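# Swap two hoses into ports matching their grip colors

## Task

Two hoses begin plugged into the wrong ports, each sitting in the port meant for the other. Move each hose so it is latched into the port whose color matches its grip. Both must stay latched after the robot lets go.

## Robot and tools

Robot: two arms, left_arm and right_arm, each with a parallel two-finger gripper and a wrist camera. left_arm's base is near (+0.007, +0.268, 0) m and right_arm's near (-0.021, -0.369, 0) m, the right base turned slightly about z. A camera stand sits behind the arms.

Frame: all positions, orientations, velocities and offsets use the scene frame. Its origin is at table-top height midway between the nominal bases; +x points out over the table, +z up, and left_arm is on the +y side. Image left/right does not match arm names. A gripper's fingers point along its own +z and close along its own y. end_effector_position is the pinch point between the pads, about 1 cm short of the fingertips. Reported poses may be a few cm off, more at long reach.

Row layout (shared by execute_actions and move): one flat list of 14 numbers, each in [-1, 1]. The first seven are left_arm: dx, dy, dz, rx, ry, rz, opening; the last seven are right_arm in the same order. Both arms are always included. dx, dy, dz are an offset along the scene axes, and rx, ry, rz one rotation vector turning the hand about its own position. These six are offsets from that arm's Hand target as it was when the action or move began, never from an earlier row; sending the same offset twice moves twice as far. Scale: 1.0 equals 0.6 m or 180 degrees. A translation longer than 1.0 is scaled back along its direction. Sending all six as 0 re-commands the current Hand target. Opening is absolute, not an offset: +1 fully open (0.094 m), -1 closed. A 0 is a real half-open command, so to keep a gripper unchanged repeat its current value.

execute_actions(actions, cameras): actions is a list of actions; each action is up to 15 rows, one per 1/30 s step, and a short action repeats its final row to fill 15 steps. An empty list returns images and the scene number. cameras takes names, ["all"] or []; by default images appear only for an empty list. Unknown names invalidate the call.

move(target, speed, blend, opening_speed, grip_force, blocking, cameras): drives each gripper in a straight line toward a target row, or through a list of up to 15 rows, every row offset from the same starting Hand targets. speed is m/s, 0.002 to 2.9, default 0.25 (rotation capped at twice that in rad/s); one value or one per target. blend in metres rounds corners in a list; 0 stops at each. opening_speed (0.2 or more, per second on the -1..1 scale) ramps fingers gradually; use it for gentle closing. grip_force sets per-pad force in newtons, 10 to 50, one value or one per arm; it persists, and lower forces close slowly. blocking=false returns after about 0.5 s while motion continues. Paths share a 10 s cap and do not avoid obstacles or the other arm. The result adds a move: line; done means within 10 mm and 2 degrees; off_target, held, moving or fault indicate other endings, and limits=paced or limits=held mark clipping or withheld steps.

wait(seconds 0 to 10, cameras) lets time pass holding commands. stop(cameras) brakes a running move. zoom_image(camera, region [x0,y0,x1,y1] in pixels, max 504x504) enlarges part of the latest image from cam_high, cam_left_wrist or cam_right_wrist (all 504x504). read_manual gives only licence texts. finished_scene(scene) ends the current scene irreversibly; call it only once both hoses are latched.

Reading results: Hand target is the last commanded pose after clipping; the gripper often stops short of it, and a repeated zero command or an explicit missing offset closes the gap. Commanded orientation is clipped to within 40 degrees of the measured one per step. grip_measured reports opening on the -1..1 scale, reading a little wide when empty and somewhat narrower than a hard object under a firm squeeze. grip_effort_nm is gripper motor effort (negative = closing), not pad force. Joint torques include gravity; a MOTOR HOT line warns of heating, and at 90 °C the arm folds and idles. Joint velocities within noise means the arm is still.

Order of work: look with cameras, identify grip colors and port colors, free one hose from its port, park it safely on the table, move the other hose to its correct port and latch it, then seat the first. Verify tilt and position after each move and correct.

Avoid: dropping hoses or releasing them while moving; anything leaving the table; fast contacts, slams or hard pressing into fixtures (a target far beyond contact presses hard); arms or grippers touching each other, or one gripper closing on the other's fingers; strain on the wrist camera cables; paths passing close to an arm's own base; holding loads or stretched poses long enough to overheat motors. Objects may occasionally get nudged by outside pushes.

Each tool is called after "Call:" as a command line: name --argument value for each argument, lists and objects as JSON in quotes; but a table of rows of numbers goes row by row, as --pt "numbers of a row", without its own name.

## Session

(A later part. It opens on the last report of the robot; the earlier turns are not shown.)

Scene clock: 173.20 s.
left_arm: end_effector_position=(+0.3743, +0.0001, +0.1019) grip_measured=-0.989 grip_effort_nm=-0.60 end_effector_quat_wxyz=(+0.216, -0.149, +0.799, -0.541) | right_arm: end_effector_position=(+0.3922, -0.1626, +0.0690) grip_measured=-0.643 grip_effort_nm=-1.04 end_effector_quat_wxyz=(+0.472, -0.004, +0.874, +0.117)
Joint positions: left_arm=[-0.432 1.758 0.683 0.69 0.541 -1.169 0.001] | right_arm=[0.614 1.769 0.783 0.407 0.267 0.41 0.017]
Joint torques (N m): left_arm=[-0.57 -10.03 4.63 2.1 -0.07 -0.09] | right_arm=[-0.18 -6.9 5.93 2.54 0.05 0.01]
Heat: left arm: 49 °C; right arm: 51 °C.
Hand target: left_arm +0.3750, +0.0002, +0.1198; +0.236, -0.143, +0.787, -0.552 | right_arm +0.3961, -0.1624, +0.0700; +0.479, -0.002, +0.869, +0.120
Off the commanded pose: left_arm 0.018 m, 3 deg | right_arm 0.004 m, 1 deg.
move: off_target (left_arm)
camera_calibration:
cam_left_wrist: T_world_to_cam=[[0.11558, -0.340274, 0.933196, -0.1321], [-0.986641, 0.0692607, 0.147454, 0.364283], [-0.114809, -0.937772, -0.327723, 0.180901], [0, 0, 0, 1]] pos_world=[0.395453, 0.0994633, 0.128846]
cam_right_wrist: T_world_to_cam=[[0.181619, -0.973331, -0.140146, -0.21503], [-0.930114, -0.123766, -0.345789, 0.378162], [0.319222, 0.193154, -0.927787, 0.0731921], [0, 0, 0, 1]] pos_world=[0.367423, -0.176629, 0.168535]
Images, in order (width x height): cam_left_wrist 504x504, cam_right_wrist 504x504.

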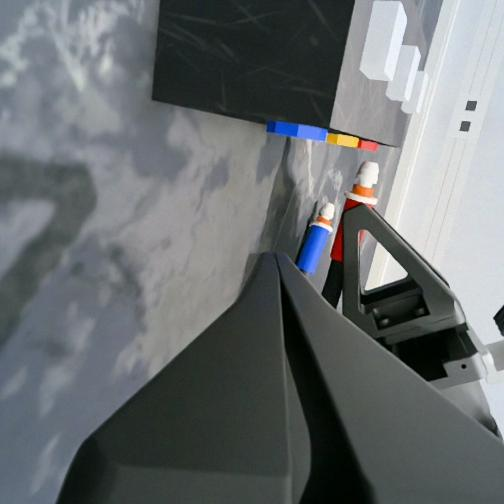

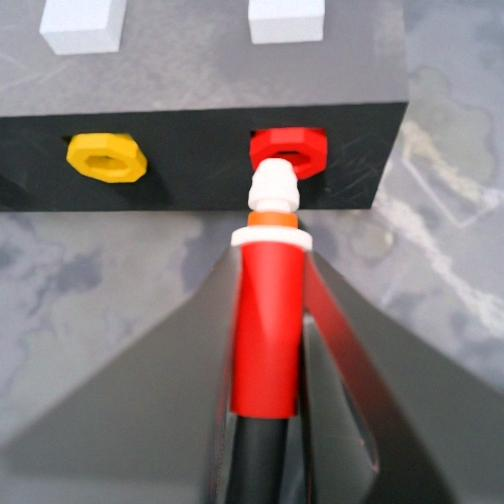

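Call:
move --target '[0,0,0,0,0,0,-1,0.002,-0.008,-0.008,0,0,0,-0.85]' --cameras '["cam_left_wrist","cam_right_wrist"]' --speed 0.06

Call:
zoom_image --camera "cam_left_wrist" --region '[250, 110, 420, 280]'

Scene clock: 174.27 s.
left_arm: end_effector_position=(+0.3743, +0.0001, +0.1019) grip_measured=-0.989 grip_effort_nm=-0.60 end_effector_quat_wxyz=(+0.216, -0.149, +0.799, -0.541) | right_arm: end_effector_position=(+0.3972, -0.1656, +0.0706) grip_measured=-0.643 grip_effort_nm=-1.04 end_effector_quat_wxyz=(+0.478, +0.001, +0.870, +0.121)
Joint positions: left_arm=[-0.432 1.758 0.683 0.69 0.541 -1.169 0.001] | right_arm=[0.6 1.776 0.783 0.432 0.258 0.408 0.017]
Joint torques (N m): left_arm=[-0.58 -10.04 4.63 2.11 -0.07 -0.09] | right_arm=[-0.14 -6.64 4.78 2.56 0.04 -0.03]
Heat: left arm: 49 °C; right arm: 51 °C.
Hand target: left_arm +0.3750, +0.0002, +0.1198; +0.236, -0.143, +0.787, -0.552 | right_arm +0.3972, -0.1671, +0.0652; +0.479, -0.002, +0.869, +0.121
Off the commanded pose: left_arm 0.018 m, 3 deg | right_arm 0.006 m, 0 deg.
move: off_target (left_arm)
camera_calibration:
cam_left_wrist: T_world_to_cam=[[0.11558, -0.340274, 0.933196, -0.1321], [-0.986641, 0.0692607, 0.147454, 0.364283], [-0.114809, -0.937772, -0.327723, 0.180901], [0, 0, 0, 1]] pos_world=[0.395453, 0.0994633, 0.128846]
cam_right_wrist: T_world_to_cam=[[0.178011, -0.972672, -0.149067, -0.216454], [-0.926282, -0.1145, -0.359016, 0.383876], [0.332136, 0.201986, -0.921351, 0.0694474], [0, 0, 0, 1]] pos_world=[0.371043, -0.180612, 0.169537]
Images, in order (width x height): cam_left_wrist 504x504, cam_right_wrist 504x504.

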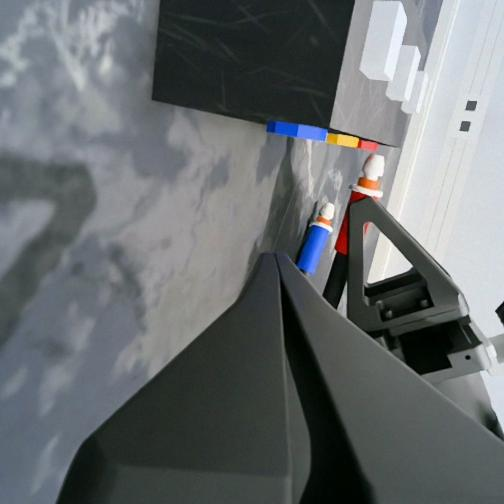

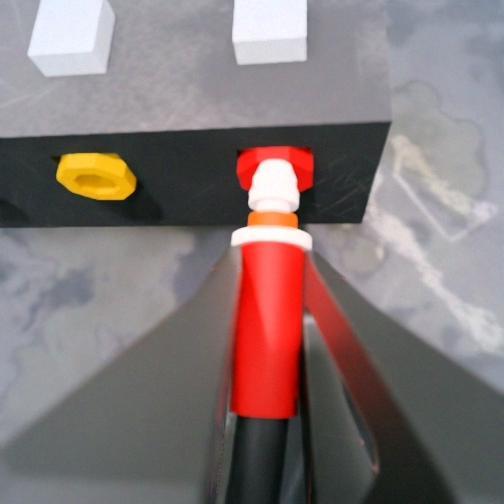

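Scaled by 2.965 from the camera's 504x504 image, which has a finer 720x720 frame.

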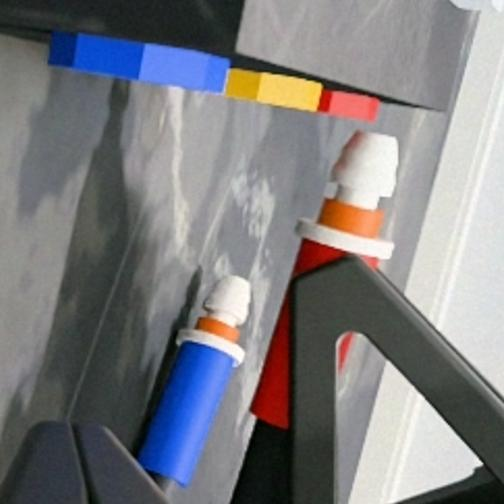

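Call:
move --target '[0,0,0,0,0,0,-1,0.0,0.002,-0.018,0,0,0,-0.85]' --cameras '["cam_left_wrist","cam_right_wrist"]' --speed 0.06

Call:
zoom_image --camera "cam_left_wrist" --region '[250, 110, 420, 280]'

Scene clock: 175.40 s.
left_arm: end_effector_position=(+0.3743, +0.0001, +0.1019) grip_measured=-0.989 grip_effort_nm=-0.60 end_effector_quat_wxyz=(+0.216, -0.149, +0.799, -0.541) | right_arm: end_effector_position=(+0.3970, -0.1656, +0.0580) grip_measured=-0.643 grip_effort_nm=-1.04 end_effector_quat_wxyz=(+0.476, +0.000, +0.871, +0.120)
Joint positions: left_arm=[-0.432 1.758 0.683 0.69 0.541 -1.169 0.001] | right_arm=[0.6 1.814 0.769 0.48 0.258 0.407 0.017]
Joint torques (N m): left_arm=[-0.57 -10.04 4.63 2.11 -0.07 -0.09] | right_arm=[0.08 -6.9 4.82 2.56 0.04 -0.01]
Heat: left arm: 49 °C; right arm: 50 °C.
Hand target: left_arm +0.3750, +0.0002, +0.1198; +0.236, -0.143, +0.787, -0.552 | right_arm +0.3972, -0.1659, +0.0542; +0.479, -0.002, +0.870, +0.120
Off the commanded pose: left_arm 0.018 m, 3 deg | right_arm 0.004 m, 1 deg.
move: off_target (left_arm)
camera_calibration:
cam_left_wrist: T_world_to_cam=[[0.11558, -0.340274, 0.933196, -0.1321], [-0.986641, 0.0692607, 0.147454, 0.364283], [-0.114809, -0.937772, -0.327723, 0.180901], [0, 0, 0, 1]] pos_world=[0.395453, 0.0994633, 0.128846]
cam_right_wrist: T_world_to_cam=[[0.177996, -0.972935, -0.147363, -0.218473], [-0.927638, -0.115935, -0.35503, 0.379337], [0.328337, 0.199893, -0.923167, 0.0592036], [0, 0, 0, 1]] pos_world=[0.371336, -0.180416, 0.157136]
Images, in order (width x height): cam_left_wrist 504x504, cam_right_wrist 504x504.

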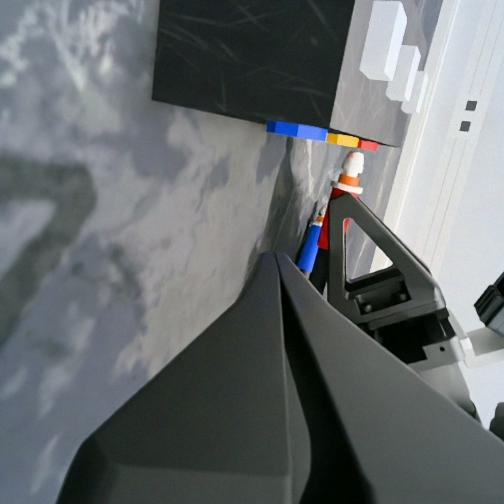

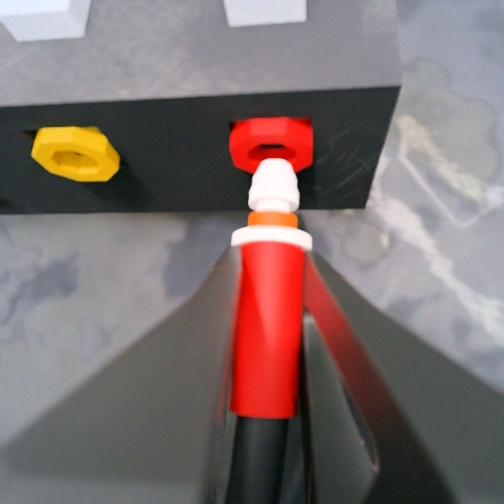

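Scaled by 2.965 from the camera's 504x504 image, which has a finer 720x720 frame.

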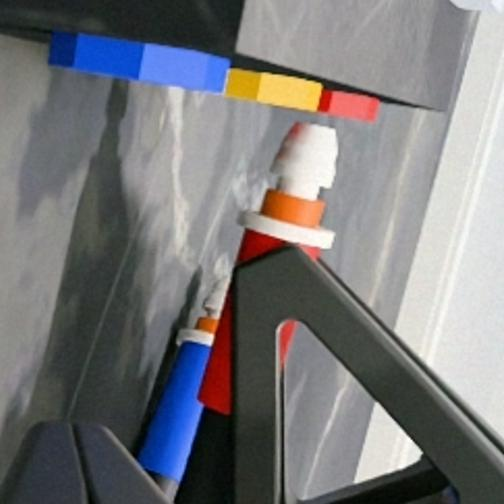

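Call:
move --target '[0,0,0,0,0,0,-1,0.008,0.001,0.018,-0.002,0.016,0.0034,-0.85]' --cameras '["cam_left_wrist","cam_right_wrist"]' --speed 0.06

Call:
zoom_image --camera "cam_left_wrist" --region '[250, 110, 420, 280]'

Scene clock: 176.77 s.
left_arm: end_effector_position=(+0.3743, +0.0001, +0.1019) grip_measured=-0.989 grip_effort_nm=-0.60 end_effector_quat_wxyz=(+0.216, -0.149, +0.799, -0.541) | right_arm: end_effector_position=(+0.3885, -0.1718, +0.0401) grip_measured=-0.643 grip_effort_nm=-1.05 end_effector_quat_wxyz=(+0.431, -0.008, +0.896, +0.105)
Joint positions: left_arm=[-0.432 1.758 0.683 0.69 0.541 -1.169 0.001] | right_arm=[0.587 1.814 0.792 0.35 0.227 0.407 0.017]
Joint torques (N m): left_arm=[-0.57 -10.04 4.64 2.1 -0.07 -0.09] | right_arm=[-0.2 -9.96 8.66 2.2 0.04 -0.01]
Heat: left arm: 49 °C; right arm: 51 °C.
Hand target: left_arm +0.3750, +0.0002, +0.1198; +0.236, -0.143, +0.787, -0.552 | right_arm +0.4020, -0.1653, +0.0651; +0.456, -0.005, +0.882, +0.120
Off the commanded pose: left_arm 0.018 m, 3 deg | right_arm 0.029 m, 4 deg.
move: off_target (left_arm, right_arm)
camera_calibration:
cam_left_wrist: T_world_to_cam=[[0.11558, -0.340274, 0.933196, -0.1321], [-0.986641, 0.0692607, 0.147454, 0.364283], [-0.114809, -0.937772, -0.327723, 0.180901], [0, 0, 0, 1]] pos_world=[0.395453, 0.0994633, 0.128846]
cam_right_wrist: T_world_to_cam=[[0.175378, -0.976399, -0.126043, -0.226117], [-0.956977, -0.13901, -0.254699, 0.367719], [0.231167, 0.165289, -0.958771, 0.0799601], [0, 0, 0, 1]] pos_world=[0.37307, -0.18288, 0.141821]
Images, in order (width x height): cam_left_wrist 504x504, cam_right_wrist 504x504.

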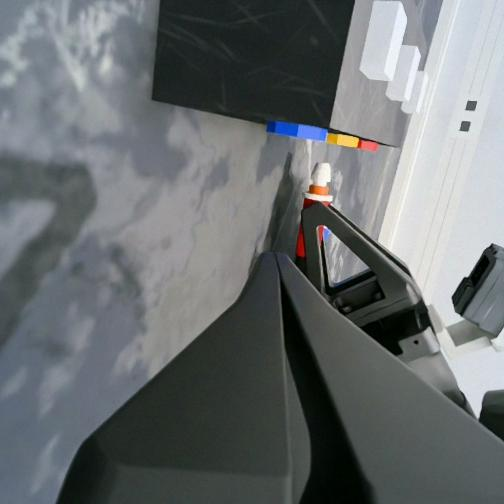

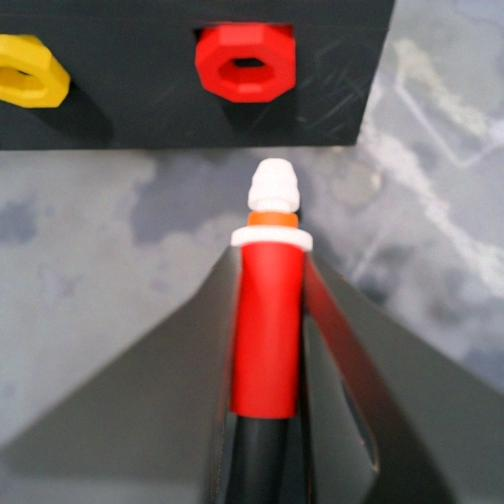

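Scaled by 2.965 from the camera's 504x504 image, which has a finer 720x720 frame.

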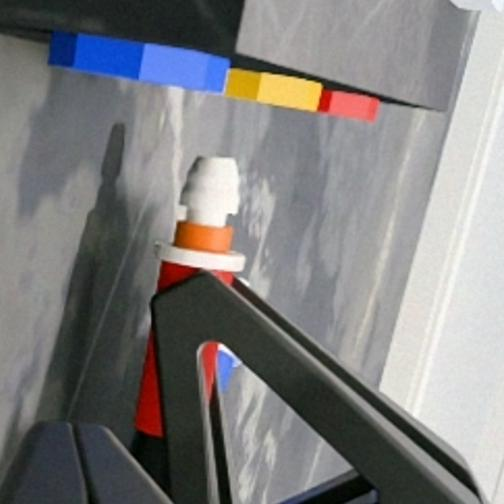

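Call:
move --pt "0 0 0 0 0 0 -1 -0.035 0.006 0.07 0 0 0 -0.85" --pt "0 0 0 0 0 0 -1 -0.002 0.0013 -0.004 0 0 0 -0.85" --cameras '["cam_left_wrist","cam_right_wrist"]' --speed 0.1

Call:
zoom_image --camera "cam_left_wrist" --region '[250, 110, 420, 280]'

Scene clock: 179.30 s.
left_arm: end_effector_position=(+0.3743, +0.0001, +0.1019) grip_measured=-0.989 grip_effort_nm=-0.60 end_effector_quat_wxyz=(+0.216, -0.149, +0.799, -0.541) | right_arm: end_effector_position=(+0.3930, -0.1679, +0.0570) grip_measured=-0.643 grip_effort_nm=-1.05 end_effector_quat_wxyz=(+0.444, -0.004, +0.889, +0.114)
Joint positions: left_arm=[-0.432 1.758 0.683 0.69 0.541 -1.169 0.001] | right_arm=[0.59 1.786 0.808 0.34 0.23 0.413 0.017]
Joint torques (N m): left_arm=[-0.58 -10.04 4.63 2.1 -0.07 -0.1] | right_arm=[-0.06 -7.02 7.17 2.48 0.02 -0.05]
Heat: left arm: 49 °C; right arm: 51 °C.
Hand target: left_arm +0.3750, +0.0002, +0.1198; +0.236, -0.143, +0.787, -0.552 | right_arm +0.4008, -0.1646, +0.0627; +0.456, -0.005, +0.882, +0.120
Off the commanded pose: left_arm 0.018 m, 3 deg | right_arm 0.010 m, 2 deg.
move: off_target (left_arm)
camera_calibration:
cam_left_wrist: T_world_to_cam=[[0.11558, -0.340274, 0.933196, -0.1321], [-0.986641, 0.0692607, 0.147454, 0.364283], [-0.114809, -0.937772, -0.327723, 0.180901], [0, 0, 0, 1]] pos_world=[0.395453, 0.0994633, 0.128846]
cam_right_wrist: T_world_to_cam=[[0.177204, -0.973923, -0.141678, -0.220316], [-0.949129, -0.13104, -0.286324, 0.37696], [0.260292, 0.185208, -0.9476, 0.085692], [0, 0, 0, 1]] pos_world=[0.37452, -0.181045, 0.157921]
Images, in order (width x height): cam_left_wrist 504x504, cam_right_wrist 504x504.

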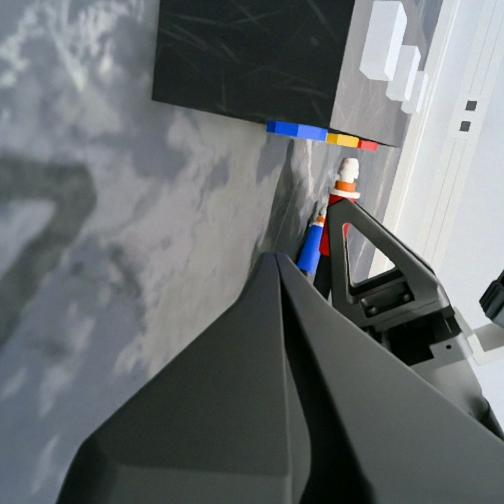

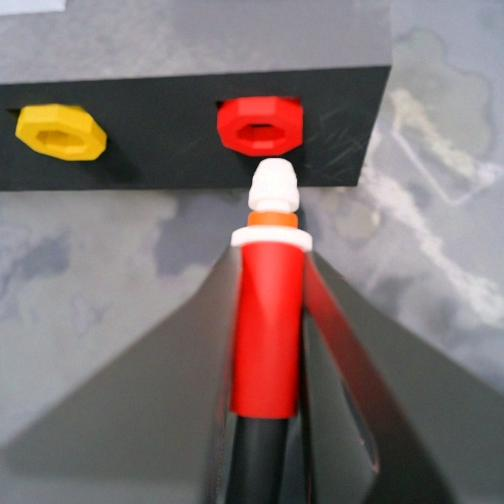

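Scaled by 2.965 from the camera's 504x504 image, which has a finer 720x720 frame.

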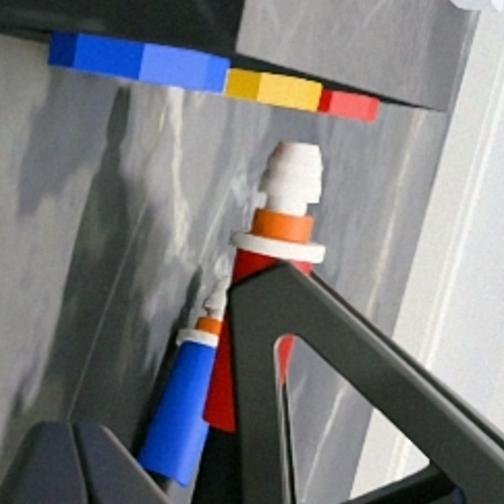

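Call:
move --target '[0,0,0,0,0,0,-1,0.01,0.009,0.009,0,0,0,-0.85]' --cameras '["cam_left_wrist","cam_right_wrist"]' --speed 0.06

Call:
zoom_image --camera "cam_left_wrist" --region '[250, 110, 420, 280]'

Scene clock: 180.37 s.
left_arm: end_effector_position=(+0.3743, +0.0001, +0.1019) grip_measured=-0.989 grip_effort_nm=-0.60 end_effector_quat_wxyz=(+0.216, -0.149, +0.799, -0.541) | right_arm: end_effector_position=(+0.3959, -0.1661, +0.0588) grip_measured=-0.643 grip_effort_nm=-1.05 end_effector_quat_wxyz=(+0.444, -0.004, +0.889, +0.114)
Joint positions: left_arm=[-0.432 1.758 0.683 0.69 0.541 -1.169 0.001] | right_arm=[0.59 1.792 0.826 0.327 0.23 0.413 0.017]
Joint torques (N m): left_arm=[-0.57 -10.03 4.66 2.1 -0.07 -0.09] | right_arm=[0.23 -6.8 9.1 2.26 0.04 -0.02]
Heat: left arm: 49 °C; right arm: 51 °C.
Hand target: left_arm +0.3750, +0.0002, +0.1198; +0.236, -0.143, +0.787, -0.552 | right_arm +0.4067, -0.1592, +0.0680; +0.456, -0.005, +0.882, +0.120
Off the commanded pose: left_arm 0.018 m, 3 deg | right_arm 0.016 m, 2 deg.
move: off_target (left_arm, right_arm)
camera_calibration:
cam_left_wrist: T_world_to_cam=[[0.11558, -0.340274, 0.933196, -0.1321], [-0.986641, 0.0692607, 0.147454, 0.364283], [-0.114809, -0.937772, -0.327723, 0.180901], [0, 0, 0, 1]] pos_world=[0.395453, 0.0994633, 0.128846]
cam_right_wrist: T_world_to_cam=[[0.177094, -0.973982, -0.141409, -0.218852], [-0.949337, -0.131149, -0.285586, 0.380499], [0.25961, 0.18482, -0.947863, 0.0865139], [0, 0, 0, 1]] pos_world=[0.377519, -0.179245, 0.159721]
Images, in order (width x height): cam_left_wrist 504x504, cam_right_wrist 504x504.

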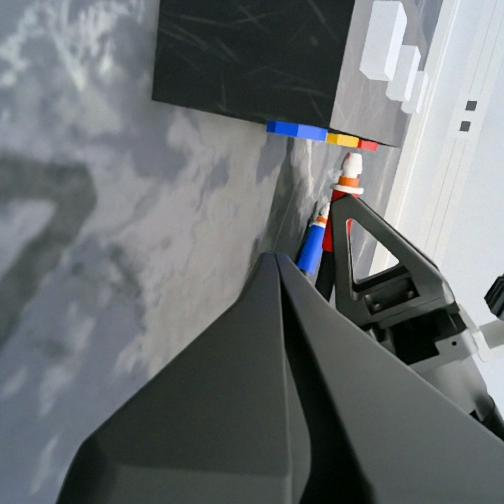

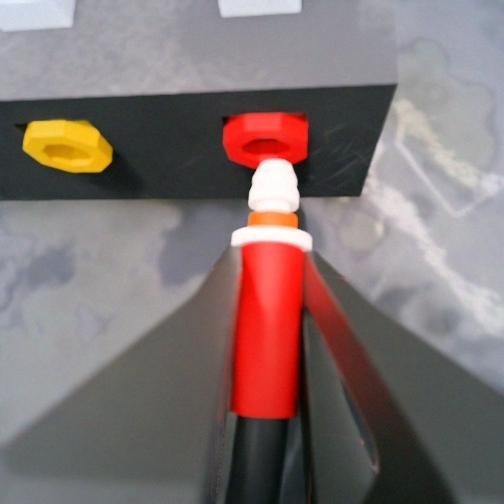

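Scaled by 2.965 from the camera's 504x504 image, which has a finer 720x720 frame.

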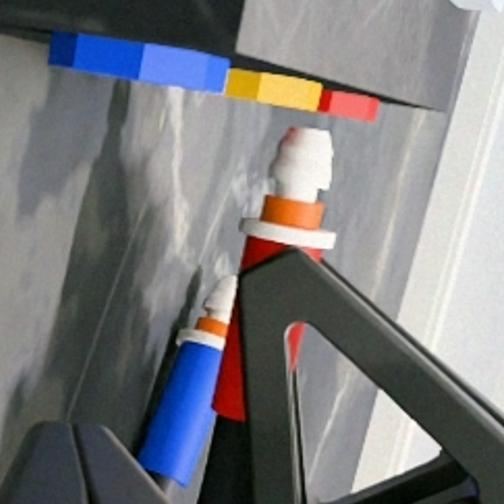

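Call:
move --target '[0,0,0,0,0,0,-1,0.01,0.007,0.006,0,0,0,-0.85]' --cameras '["cam_left_wrist","cam_right_wrist"]' --speed 0.06

Call:
zoom_image --camera "cam_left_wrist" --region '[250, 110, 420, 280]'

Scene clock: 181.33 s.
left_arm: end_effector_position=(+0.3743, +0.0001, +0.1019) grip_measured=-0.989 grip_effort_nm=-0.60 end_effector_quat_wxyz=(+0.216, -0.149, +0.799, -0.541) | right_arm: end_effector_position=(+0.4020, -0.1625, +0.0617) grip_measured=-0.643 grip_effort_nm=-1.05 end_effector_quat_wxyz=(+0.443, -0.004, +0.889, +0.113)
Joint positions: left_arm=[-0.432 1.758 0.683 0.69 0.541 -1.169 0.001] | right_arm=[0.59 1.806 0.862 0.304 0.23 0.413 0.017]
Joint torques (N m): left_arm=[-0.58 -10.06 4.64 2.1 -0.07 -0.09] | right_arm=[0.44 -7.04 9.25 2.24 0.09 0]
Heat: left arm: 49 °C; right arm: 51 °C.
Hand target: left_arm +0.3750, +0.0002, +0.1198; +0.236, -0.143, +0.787, -0.552 | right_arm +0.4128, -0.1550, +0.0717; +0.456, -0.005, +0.882, +0.120
Off the commanded pose: left_arm 0.018 m, 3 deg | right_arm 0.016 m, 2 deg.
move: off_target (left_arm, right_arm)
camera_calibration:
cam_left_wrist: T_world_to_cam=[[0.11558, -0.340274, 0.933196, -0.1321], [-0.986641, 0.0692607, 0.147454, 0.364283], [-0.114809, -0.937772, -0.327723, 0.180901], [0, 0, 0, 1]] pos_world=[0.395453, 0.0994633, 0.128846]
cam_right_wrist: T_world_to_cam=[[0.176901, -0.974089, -0.140912, -0.215949], [-0.949702, -0.131349, -0.284276, 0.387616], [0.258402, 0.184114, -0.948331, 0.0874805], [0, 0, 0, 1]] pos_world=[0.383717, -0.175546, 0.162721]
Images, in order (width x height): cam_left_wrist 504x504, cam_right_wrist 504x504.

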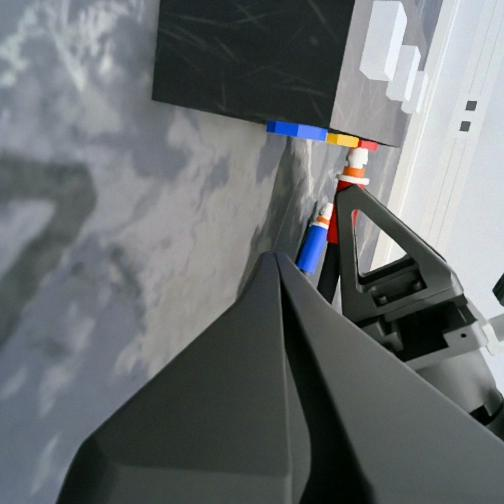

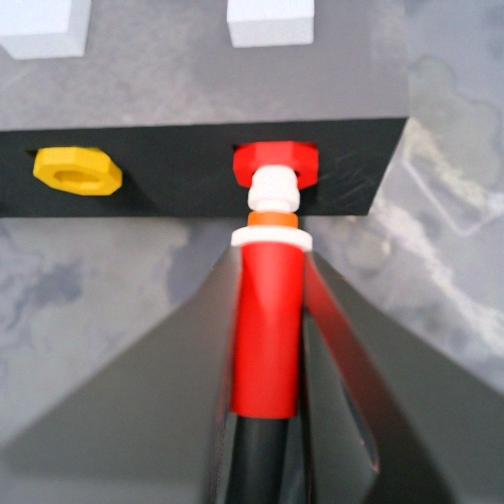

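Scaled by 2.965 from the camera's 504x504 image, which has a finer 720x720 frame.

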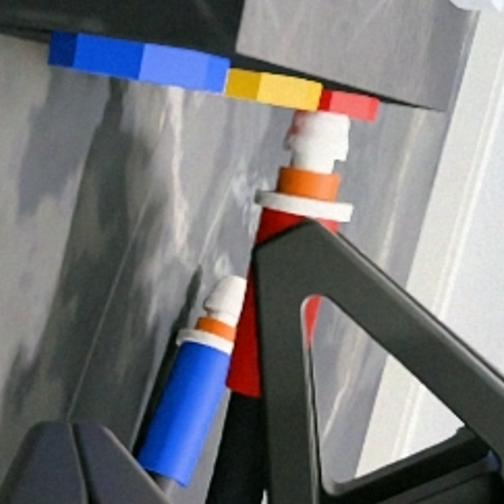

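Call:
move --target '[0,0,0,0,0,0,-1,0.012,0.002,0.001,0,0,0,-0.85]' --cameras '["cam_left_wrist","cam_right_wrist"]' --speed 0.06

Call:
zoom_image --camera "cam_left_wrist" --region '[290, 110, 390, 210]'

Scene clock: 182.20 s.
left_arm: end_effector_position=(+0.3743, +0.0001, +0.1019) grip_measured=-0.989 grip_effort_nm=-0.60 end_effector_quat_wxyz=(+0.216, -0.149, +0.799, -0.541) | right_arm: end_effector_position=(+0.4073, -0.1606, +0.0613) grip_measured=-0.643 grip_effort_nm=-1.04 end_effector_quat_wxyz=(+0.442, -0.004, +0.890, +0.112)
Joint positions: left_arm=[-0.432 1.758 0.683 0.69 0.541 -1.169 0.001] | right_arm=[0.588 1.825 0.89 0.291 0.23 0.413 0.017]
Joint torques (N m): left_arm=[-0.57 -10.03 4.63 2.11 -0.08 -0.09] | right_arm=[-0.01 -7.23 9.44 2.3 0.02 -0.03]
Heat: left arm: 49 °C; right arm: 51 °C.
Hand target: left_arm +0.3750, +0.0002, +0.1198; +0.236, -0.143, +0.787, -0.552 | right_arm +0.4200, -0.1538, +0.0723; +0.456, -0.005, +0.882, +0.120
Off the commanded pose: left_arm 0.018 m, 3 deg | right_arm 0.018 m, 2 deg.
move: off_target (left_arm, right_arm)
camera_calibration:
cam_left_wrist: T_world_to_cam=[[0.11558, -0.340274, 0.933196, -0.1321], [-0.986641, 0.0692607, 0.147454, 0.364283], [-0.114809, -0.937772, -0.327723, 0.180901], [0, 0, 0, 1]] pos_world=[0.395453, 0.0994633, 0.128846]
cam_right_wrist: T_world_to_cam=[[0.17431, -0.974822, -0.139062, -0.214278], [-0.951063, -0.130078, -0.280283, 0.393328], [0.255137, 0.181113, -0.949791, 0.0863088], [0, 0, 0, 1]] pos_world=[0.38941, -0.173351, 0.16242]
Images, in order (width x height): cam_left_wrist 504x504, cam_right_wrist 504x504.

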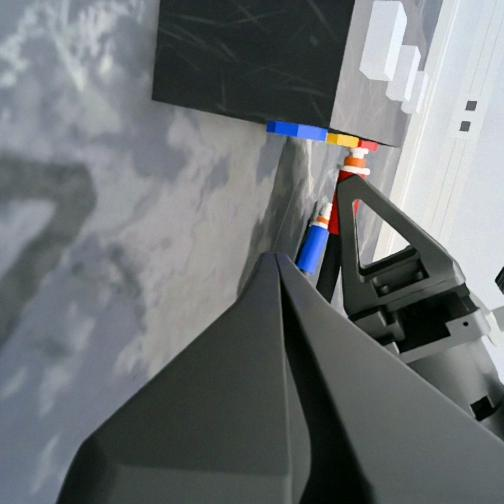

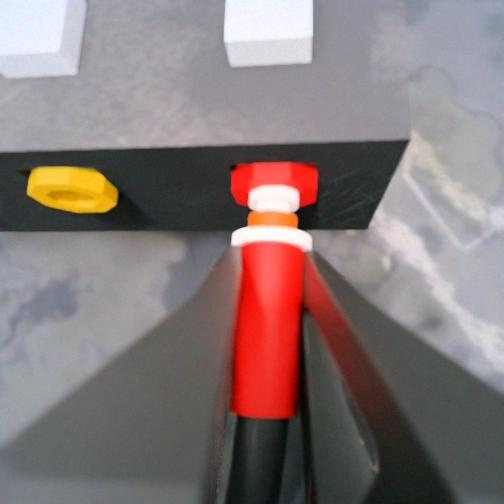

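Scaled by 5.040 from the camera's 504x504 image, which has a finer 720x720 frame.

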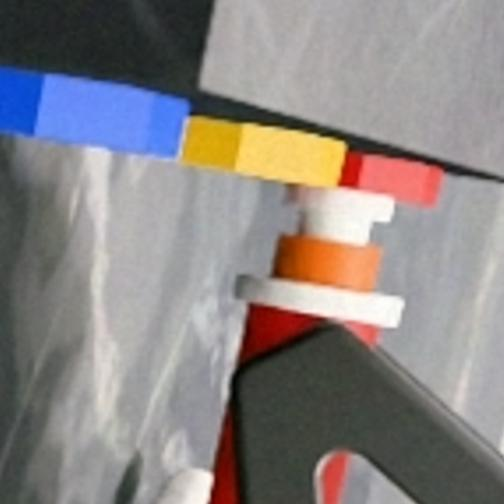

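Call:
execute_actions --actions '[]'

Scene clock: 183.00 s.
left_arm: end_effector_position=(+0.3743, +0.0001, +0.1019) grip_measured=-0.989 grip_effort_nm=-0.60 end_effector_quat_wxyz=(+0.216, -0.149, +0.799, -0.541) | right_arm: end_effector_position=(+0.4073, -0.1606, +0.0613) grip_measured=-0.643 grip_effort_nm=-1.05 end_effector_quat_wxyz=(+0.442, -0.004, +0.890, +0.112)
Joint positions: left_arm=[-0.432 1.758 0.683 0.69 0.541 -1.169 0.001] | right_arm=[0.588 1.825 0.89 0.291 0.23 0.413 0.017]
Joint velocities: within noise
Joint torques (N m): left_arm=[-0.59 -10.04 4.63 2.1 -0.07 -0.09] | right_arm=[-0.12 -7.19 9.43 2.3 0.02 -0.05]
Heat: left arm: 49 °C; right arm: 51 °C.
Hand target: left_arm +0.3750, +0.0002, +0.1198; +0.236, -0.143, +0.787, -0.552 | right_arm +0.4200, -0.1538, +0.0723; +0.456, -0.005, +0.882, +0.120
Tool commands: left_gripper/opening=-1.0 right_gripper/opening=-0.85
Off the commanded pose: left_arm 0.018 m, 3 deg | right_arm 0.018 m, 2 deg.
camera_calibration:
cam_left_wrist: T_world_to_cam=[[0.11558, -0.340274, 0.933196, -0.1321], [-0.986641, 0.0692607, 0.147454, 0.364283], [-0.114809, -0.937772, -0.327723, 0.180901], [0, 0, 0, 1]] pos_world=[0.395453, 0.0994633, 0.128846]
cam_right_wrist: T_world_to_cam=[[0.17431, -0.974822, -0.139062, -0.214278], [-0.951063, -0.130078, -0.280283, 0.393328], [0.255137, 0.181113, -0.949791, 0.0863088], [0, 0, 0, 1]] pos_world=[0.38941, -0.173351, 0.16242]

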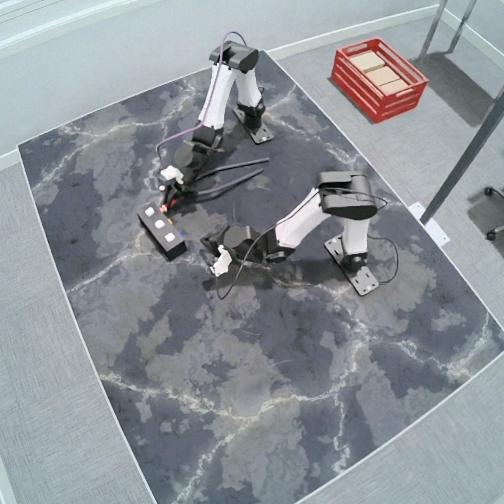

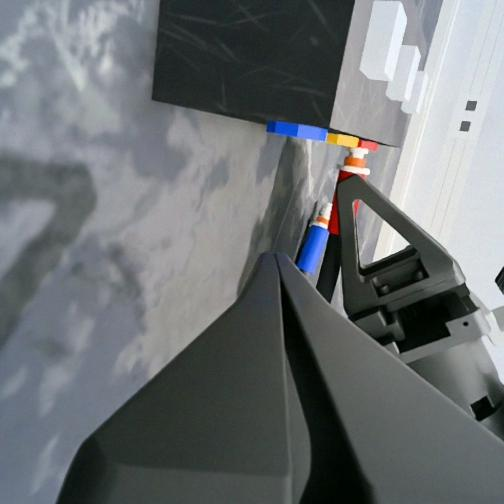

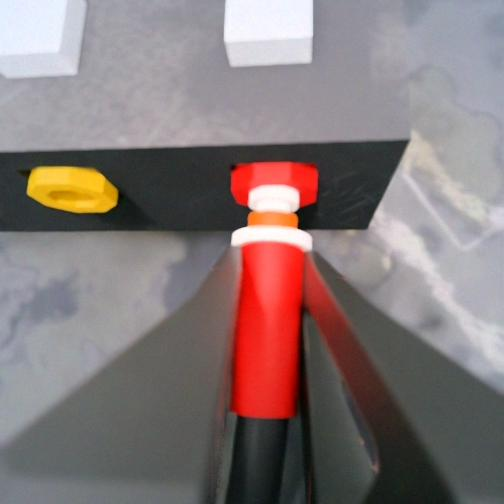

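Call:
move --pt "0.075 0.05 0.167 0 0 0 1 0 0 0 0 0 0 -0.85" --pt "0.2167 -0.19 0.1337 0.3577 -0.1786 -0.2565 1 0 0 0 0 0 0 -0.85" --pt "0.2367 -0.232 0.05 0.3577 -0.1786 -0.2565 1 0 0 0 0 0 0 -0.85" --blend '[0.03,0.02,0]' --speed 0.2 --cameras '["cam_left_wrist","cam_right_wrist"]'

Scene clock: 188.73 s.
left_arm: end_effector_position=(+0.5113, -0.1352, +0.1386) grip_measured=+0.998 grip_effort_nm=0.09 end_effector_quat_wxyz=(+0.313, +0.420, +0.839, -0.147) | right_arm: end_effector_position=(+0.4073, -0.1606, +0.0613) grip_measured=-0.643 grip_effort_nm=-1.05 end_effector_quat_wxyz=(+0.442, -0.004, +0.890, +0.112)
Joint positions: left_arm=[-0.627 2.682 2.839 -1.042 0.178 0.238 0.094] | right_arm=[0.588 1.825 0.89 0.291 0.23 0.413 0.017]
Joint torques (N m): left_arm=[-0.49 -13.46 9.31 1.55 -0.08 0.1] | right_arm=[-0.08 -7.23 9.47 2.29 0.02 -0.05]
Heat: left arm: 49 °C; right arm: 51 °C.
Hand target: left_arm +0.5170, -0.1391, +0.1499; +0.245, +0.445, +0.852, -0.126 | right_arm +0.4200, -0.1538, +0.0723; +0.456, -0.005, +0.882, +0.120
Off the commanded pose: left_arm 0.013 m, 9 deg | right_arm 0.018 m, 2 deg.
elbow stopped short (left arm): the move would have taken joint 3 (elbow) straighter than the controller allows.
move: off_target (left_arm, right_arm)
camera_calibration:
cam_left_wrist: T_world_to_cam=[[-0.729598, -0.683064, 0.0333194, 0.282266], [-0.683731, 0.727574, -0.0561074, 0.465785], [0.0140826, -0.0637174, -0.997869, 0.226918], [0, 0, 0, 1]] pos_world=[0.521217, -0.131628, 0.243163]
cam_right_wrist: T_world_to_cam=[[0.17431, -0.974822, -0.139062, -0.214278], [-0.951063, -0.130078, -0.280283, 0.393328], [0.255137, 0.181113, -0.949791, 0.0863088], [0, 0, 0, 1]] pos_world=[0.38941, -0.173351, 0.16242]
Images, in order (width x height): cam_left_wrist 504x504, cam_right_wrist 504x504.

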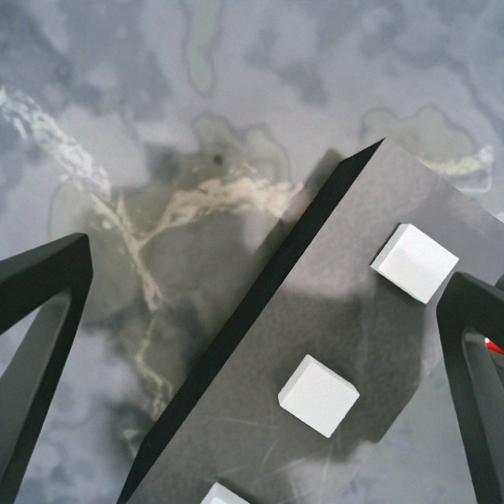

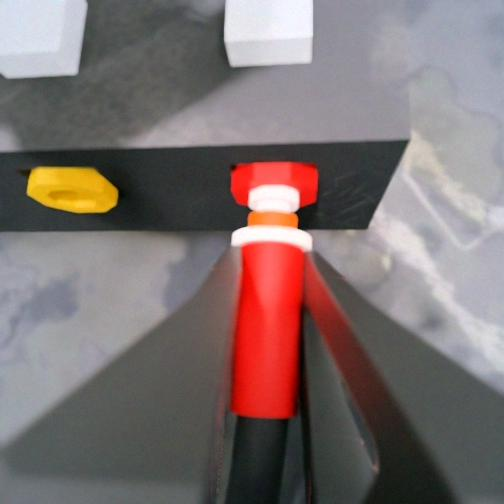

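Call:
move --target '[0.003,-0.002,-0.07,0,0,0,1,0,0,0,0,0,0,-0.85]' --speed 0.1 --cameras '["cam_left_wrist"]'

Scene clock: 190.03 s.
left_arm: end_effector_position=(+0.5132, -0.1364, +0.1103) grip_measured=+0.998 grip_effort_nm=0.10 end_effector_quat_wxyz=(+0.296, +0.426, +0.843, -0.142) | right_arm: end_effector_position=(+0.4073, -0.1606, +0.0613) grip_measured=-0.643 grip_effort_nm=-1.05 end_effector_quat_wxyz=(+0.442, -0.004, +0.890, +0.112)
Joint positions: left_arm=[-0.627 2.729 2.839 -1.033 0.177 0.249 0.094] | right_arm=[0.588 1.825 0.89 0.291 0.23 0.413 0.017]
Joint torques (N m): left_arm=[-0.46 -11.74 9.32 1.49 -0.05 0.11] | right_arm=[-0.09 -7.17 9.48 2.27 0.02 -0.04]
Heat: left arm: 49 °C; right arm: 51 °C.
Hand target: left_arm +0.5187, -0.1402, +0.1078; +0.245, +0.445, +0.852, -0.126 | right_arm +0.4200, -0.1538, +0.0723; +0.456, -0.005, +0.882, +0.120
Off the commanded pose: left_arm 0.007 m, 7 deg | right_arm 0.018 m, 2 deg.
elbow stopped short (left arm): the move would have taken joint 3 (elbow) straighter than the controller allows.
move: off_target (left_arm, right_arm)
camera_calibration:
cam_left_wrist: T_world_to_cam=[[-0.73386, -0.678488, 0.0332339, 0.286653], [-0.679197, 0.733725, -0.0184124, 0.460602], [-0.011892, -0.0360845, -0.999278, 0.215751], [0, 0, 0, 1]] pos_world=[0.525768, -0.135679, 0.21455]
Images, in order (width x height): cam_left_wrist 504x504.

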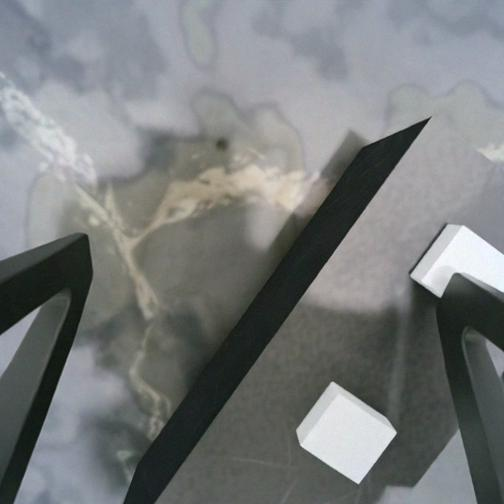

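Call:
move --target '[0.004,-0.004,-0.06,0,0,0,1,0,0,0,0,0,0,-0.85]' --speed 0.06 --cameras '["cam_left_wrist"]'

Scene clock: 191.60 s.
left_arm: end_effector_position=(+0.5144, -0.1368, +0.1086) grip_measured=+0.998 grip_effort_nm=0.10 end_effector_quat_wxyz=(+0.296, +0.432, +0.839, -0.145) | right_arm: end_effector_position=(+0.4073, -0.1606, +0.0613) grip_measured=-0.643 grip_effort_nm=-1.05 end_effector_quat_wxyz=(+0.442, -0.004, +0.890, +0.112)
Joint positions: left_arm=[-0.623 2.745 2.863 -1.039 0.19 0.264 0.094] | right_arm=[0.588 1.825 0.89 0.291 0.23 0.413 0.017]
Joint torques (N m): left_arm=[-0.87 -8.1 6.99 1.65 -0.17 0.03] | right_arm=[-0.12 -7.15 9.51 2.28 0.01 -0.03]
Heat: left arm: 49 °C; right arm: 51 °C.
Hand target: left_arm +0.5212, -0.1427, +0.0720; +0.245, +0.445, +0.852, -0.126 | right_arm +0.4200, -0.1538, +0.0723; +0.456, -0.005, +0.882, +0.120
Off the commanded pose: left_arm 0.038 m, 7 deg | right_arm 0.018 m, 2 deg.
elbow stopped short (left arm): the move would have taken joint 3 (elbow) straighter than the controller allows.
move: off_target (left_arm, right_arm)
camera_calibration:
cam_left_wrist: T_world_to_cam=[[-0.744346, -0.666954, 0.0334974, 0.294192], [-0.667724, 0.74406, -0.02279, 0.457732], [-0.00972422, -0.0393307, -0.999179, 0.212548], [0, 0, 0, 1]] pos_world=[0.526686, -0.136008, 0.212951]
Images, in order (width x height): cam_left_wrist 504x504.

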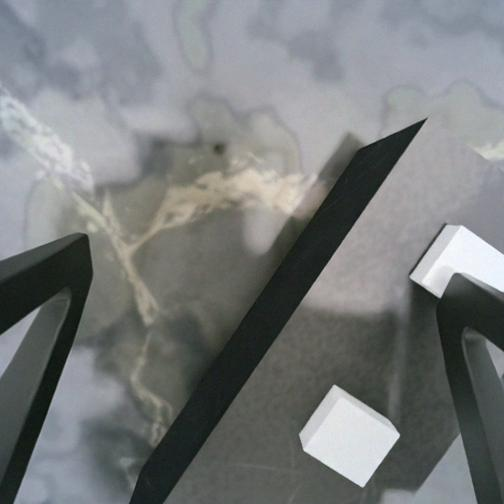

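Call:
move --target '[0,0.0,-0.12,0,0,0,1,0,0,0,0,0,0,-0.85]' --speed 0.08 --cameras '["cam_left_wrist"]'

Call:
move --target '[-0.002,0.004,-0.085,0,0,0,1,0,0,0,0,0,0,-0.85]' --speed 0.08 --cameras '["cam_left_wrist","cam_right_wrist"]'

Scene clock: 193.13 s.
left_arm: end_effector_position=(+0.5153, -0.1372, +0.1002) grip_measured=+0.998 grip_effort_nm=0.10 end_effector_quat_wxyz=(+0.288, +0.442, +0.832, -0.172) | right_arm: end_effector_position=(+0.4073, -0.1606, +0.0613) grip_measured=-0.643 grip_effort_nm=-1.05 end_effector_quat_wxyz=(+0.442, -0.004, +0.890, +0.112)
Joint positions: left_arm=[-0.604 2.765 2.863 -1.028 0.261 0.285 0.094] | right_arm=[0.588 1.825 0.89 0.291 0.23 0.413 0.017]
Joint torques (N m): left_arm=[-2.37 -3.07 1.28 1.72 -0.81 0.15] | right_arm=[0.01 -7.23 9.46 2.28 0.02 -0.05]
Heat: left arm: 49 °C; right arm: 51 °C.
Hand target: left_arm +0.5211, -0.1427, -0.0001; +0.245, +0.445, +0.852, -0.126 | right_arm +0.4200, -0.1538, +0.0723; +0.456, -0.005, +0.882, +0.120
Off the commanded pose: left_arm 0.101 m, 8 deg | right_arm 0.018 m, 2 deg.
move: off_target (left_arm, right_arm)
camera_calibration:
cam_left_wrist: T_world_to_cam=[[-0.76896, -0.634505, 0.078122, 0.307587], [-0.637964, 0.769492, -0.0297304, 0.447268], [-0.0412502, -0.0727006, -0.9965, 0.215471], [0, 0, 0, 1]] pos_world=[0.530751, -0.133339, 0.203985]
Images, in order (width x height): cam_left_wrist 504x504.

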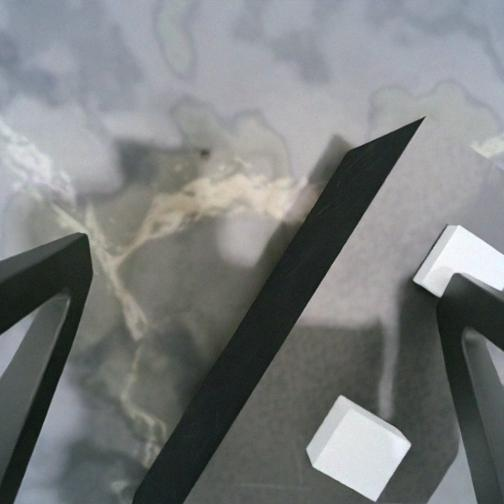

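Scene clock: 195.27 s.
left_arm: end_effector_position=(+0.5150, -0.1367, +0.0919) grip_measured=+0.998 grip_effort_nm=0.08 end_effector_quat_wxyz=(+0.319, +0.451, +0.805, -0.215) | right_arm: end_effector_position=(+0.4073, -0.1606, +0.0613) grip_measured=-0.643 grip_effort_nm=-1.05 end_effector_quat_wxyz=(+0.442, -0.004, +0.890, +0.112)
Joint positions: left_arm=[-0.578 2.546 2.341 -0.649 0.364 0.306 0.094] | right_arm=[0.588 1.825 0.89 0.291 0.23 0.413 0.017]
Joint torques (N m): left_arm=[-4.27 0.38 -0.79 1.77 -1.77 0.12] | right_arm=[-0.06 -7.15 9.47 2.28 0.01 -0.05]
Heat: left arm: 48 °C; right arm: 52 °C.
Hand target: left_arm +0.5199, -0.1403, -0.0510; +0.245, +0.445, +0.852, -0.126 | right_arm +0.4200, -0.1538, +0.0723; +0.456, -0.005, +0.882, +0.120
Off the commanded pose: left_arm 0.143 m, 14 deg | right_arm 0.018 m, 2 deg.
move: off_target (left_arm, right_arm)
camera_calibration:
cam_left_wrist: T_world_to_cam=[[-0.804641, -0.582427, 0.115461, 0.330359], [-0.593526, 0.794436, -0.128832, 0.436079], [-0.0166913, -0.172193, -0.984922, 0.179953], [0, 0, 0, 1]] pos_world=[0.527649, -0.12304, 0.195277]
cam_right_wrist: T_world_to_cam=[[0.17431, -0.974822, -0.139062, -0.214278], [-0.951063, -0.130078, -0.280283, 0.393328], [0.255137, 0.181113, -0.949791, 0.0863088], [0, 0, 0, 1]] pos_world=[0.38941, -0.173351, 0.16242]
Images, in order (width x height): cam_left_wrist 504x504, cam_right_wrist 504x504.

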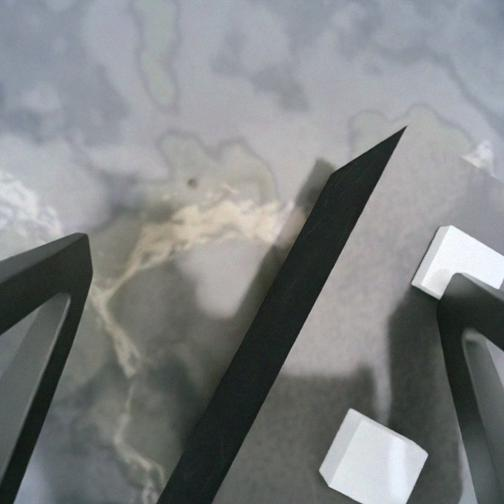

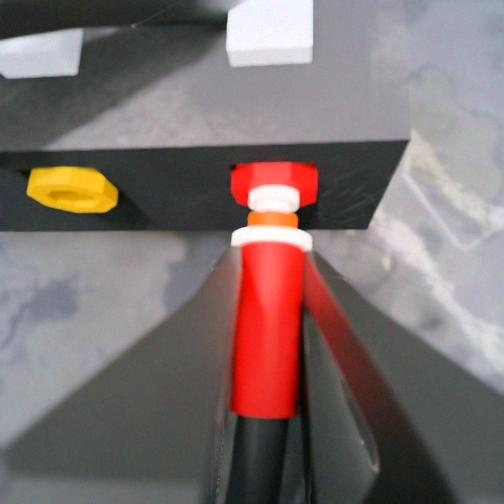

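Call:
zoom_image --camera "cam_left_wrist" --region '[370, 190, 504, 324]'

Call:
zoom_image --camera "cam_right_wrist" --region '[170, 0, 370, 200]'

Scaled by 3.761 from the camera's 504x504 image, which has a finer 720x720 frame.

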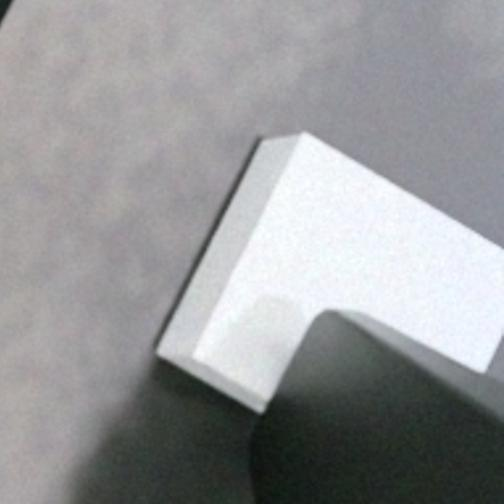

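Scaled by 2.520 from the camera's 504x504 image, which has a finer 720x720 frame.

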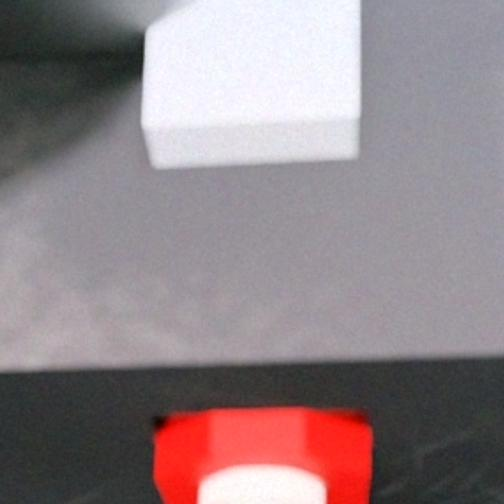

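Call:
move --target '[0,0.0,-0.06,0,0,0,1,0,0,0,0,0,0,-0.85]' --speed 0.06 --cameras '["cam_left_wrist","cam_right_wrist"]'

Call:
zoom_image --camera "cam_right_wrist" --region '[170, 0, 370, 200]'

Scene clock: 197.13 s.
left_arm: end_effector_position=(+0.5150, -0.1331, +0.0890) grip_measured=+0.998 grip_effort_nm=0.08 end_effector_quat_wxyz=(+0.343, +0.452, +0.789, -0.234) | right_arm: end_effector_position=(+0.4073, -0.1606, +0.0613) grip_measured=-0.643 grip_effort_nm=-1.05 end_effector_quat_wxyz=(+0.442, -0.004, +0.890, +0.112)
Joint positions: left_arm=[-0.561 2.48 2.161 -0.477 0.412 0.309 0.094] | right_arm=[0.588 1.825 0.89 0.291 0.23 0.413 0.017]
Joint torques (N m): left_arm=[-5.45 3.69 -1.2 1.63 -2.14 0.26] | right_arm=[-0.02 -7.21 9.47 2.29 0.01 -0.05]
Heat: left arm: 48 °C; right arm: 52 °C.
Hand target: left_arm +0.5199, -0.1404, -0.0870; +0.245, +0.445, +0.852, -0.126 | right_arm +0.4200, -0.1538, +0.0723; +0.456, -0.005, +0.882, +0.120
Off the commanded pose: left_arm 0.176 m, 18 deg | right_arm 0.018 m, 2 deg.
move: off_target (left_arm, right_arm)
camera_calibration:
cam_left_wrist: T_world_to_cam=[[-0.818889, -0.560389, 0.124034, 0.342364], [-0.573847, 0.795281, -0.195517, 0.428779], [0.0109239, -0.231284, -0.972825, 0.154539], [0, 0, 0, 1]] pos_world=[0.524724, -0.1134, 0.191708]
cam_right_wrist: T_world_to_cam=[[0.17431, -0.974822, -0.139062, -0.214278], [-0.951063, -0.130078, -0.280283, 0.393328], [0.255137, 0.181113, -0.949791, 0.0863088], [0, 0, 0, 1]] pos_world=[0.38941, -0.173351, 0.16242]
Images, in order (width x height): cam_left_wrist 504x504, cam_right_wrist 504x504.

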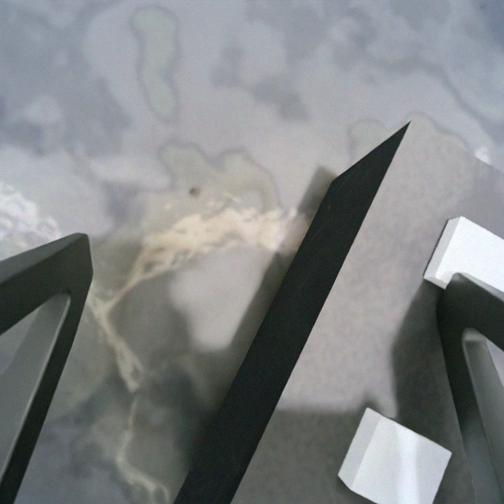

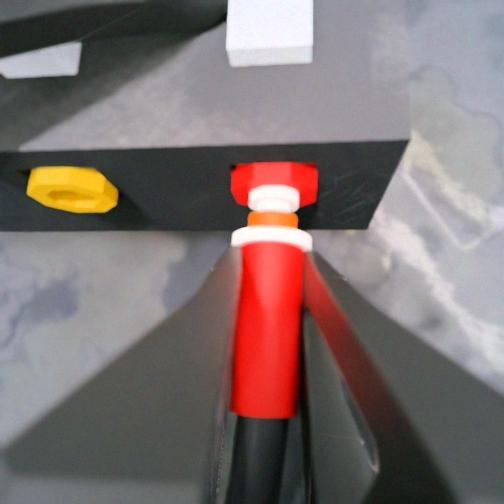

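Scaled by 2.520 from the camera's 504x504 image, which has a finer 720x720 frame.

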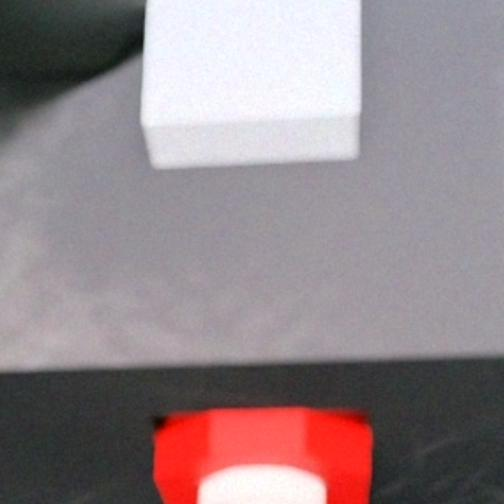

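Call:
move --target '[0,0,0,0,0,0,1,0.03,0.004,0.008,0,0,0,-0.9]' --speed 0.05 --cameras '["cam_right_wrist"]'

Scene clock: 198.27 s.
left_arm: end_effector_position=(+0.5150, -0.1332, +0.0889) grip_measured=+0.998 grip_effort_nm=0.08 end_effector_quat_wxyz=(+0.343, +0.452, +0.789, -0.236) | right_arm: end_effector_position=(+0.4116, -0.1621, +0.0619) grip_measured=-0.643 grip_effort_nm=-1.04 end_effector_quat_wxyz=(+0.426, -0.008, +0.899, +0.099)
Joint positions: left_arm=[-0.56 2.48 2.16 -0.474 0.416 0.309 0.094] | right_arm=[0.58 1.834 0.945 0.203 0.228 0.401 0.017]
Joint torques (N m): left_arm=[-5.5 3.66 -1.18 1.64 -2.15 0.28] | right_arm=[-1.06 -5.41 11.1 2.84 -0.13 -0.04]
Heat: left arm: 48 °C; right arm: 52 °C.
Hand target: left_arm +0.5199, -0.1404, -0.0870; +0.245, +0.445, +0.852, -0.126 | right_arm +0.4381, -0.1514, +0.0773; +0.456, -0.005, +0.882, +0.120
Off the commanded pose: left_arm 0.176 m, 18 deg | right_arm 0.032 m, 5 deg.
move: off_target (left_arm, right_arm)
camera_calibration:
cam_right_wrist: T_world_to_cam=[[0.170297, -0.978461, -0.116678, -0.216705], [-0.959979, -0.13802, -0.243701, 0.39748], [0.222348, 0.15351, -0.962806, 0.0959076], [0, 0, 0, 1]] pos_world=[0.397152, -0.1719, 0.163922]
Images, in order (width x height): cam_right_wrist 504x504.

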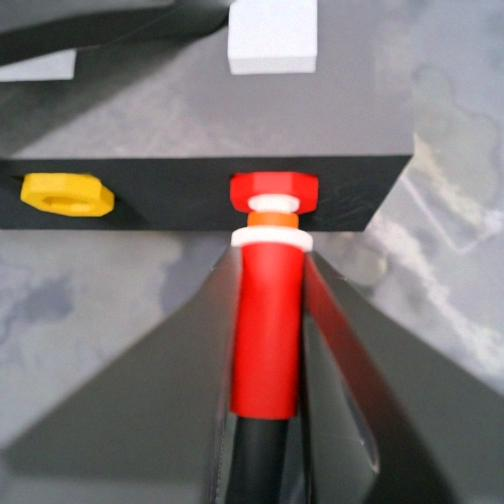

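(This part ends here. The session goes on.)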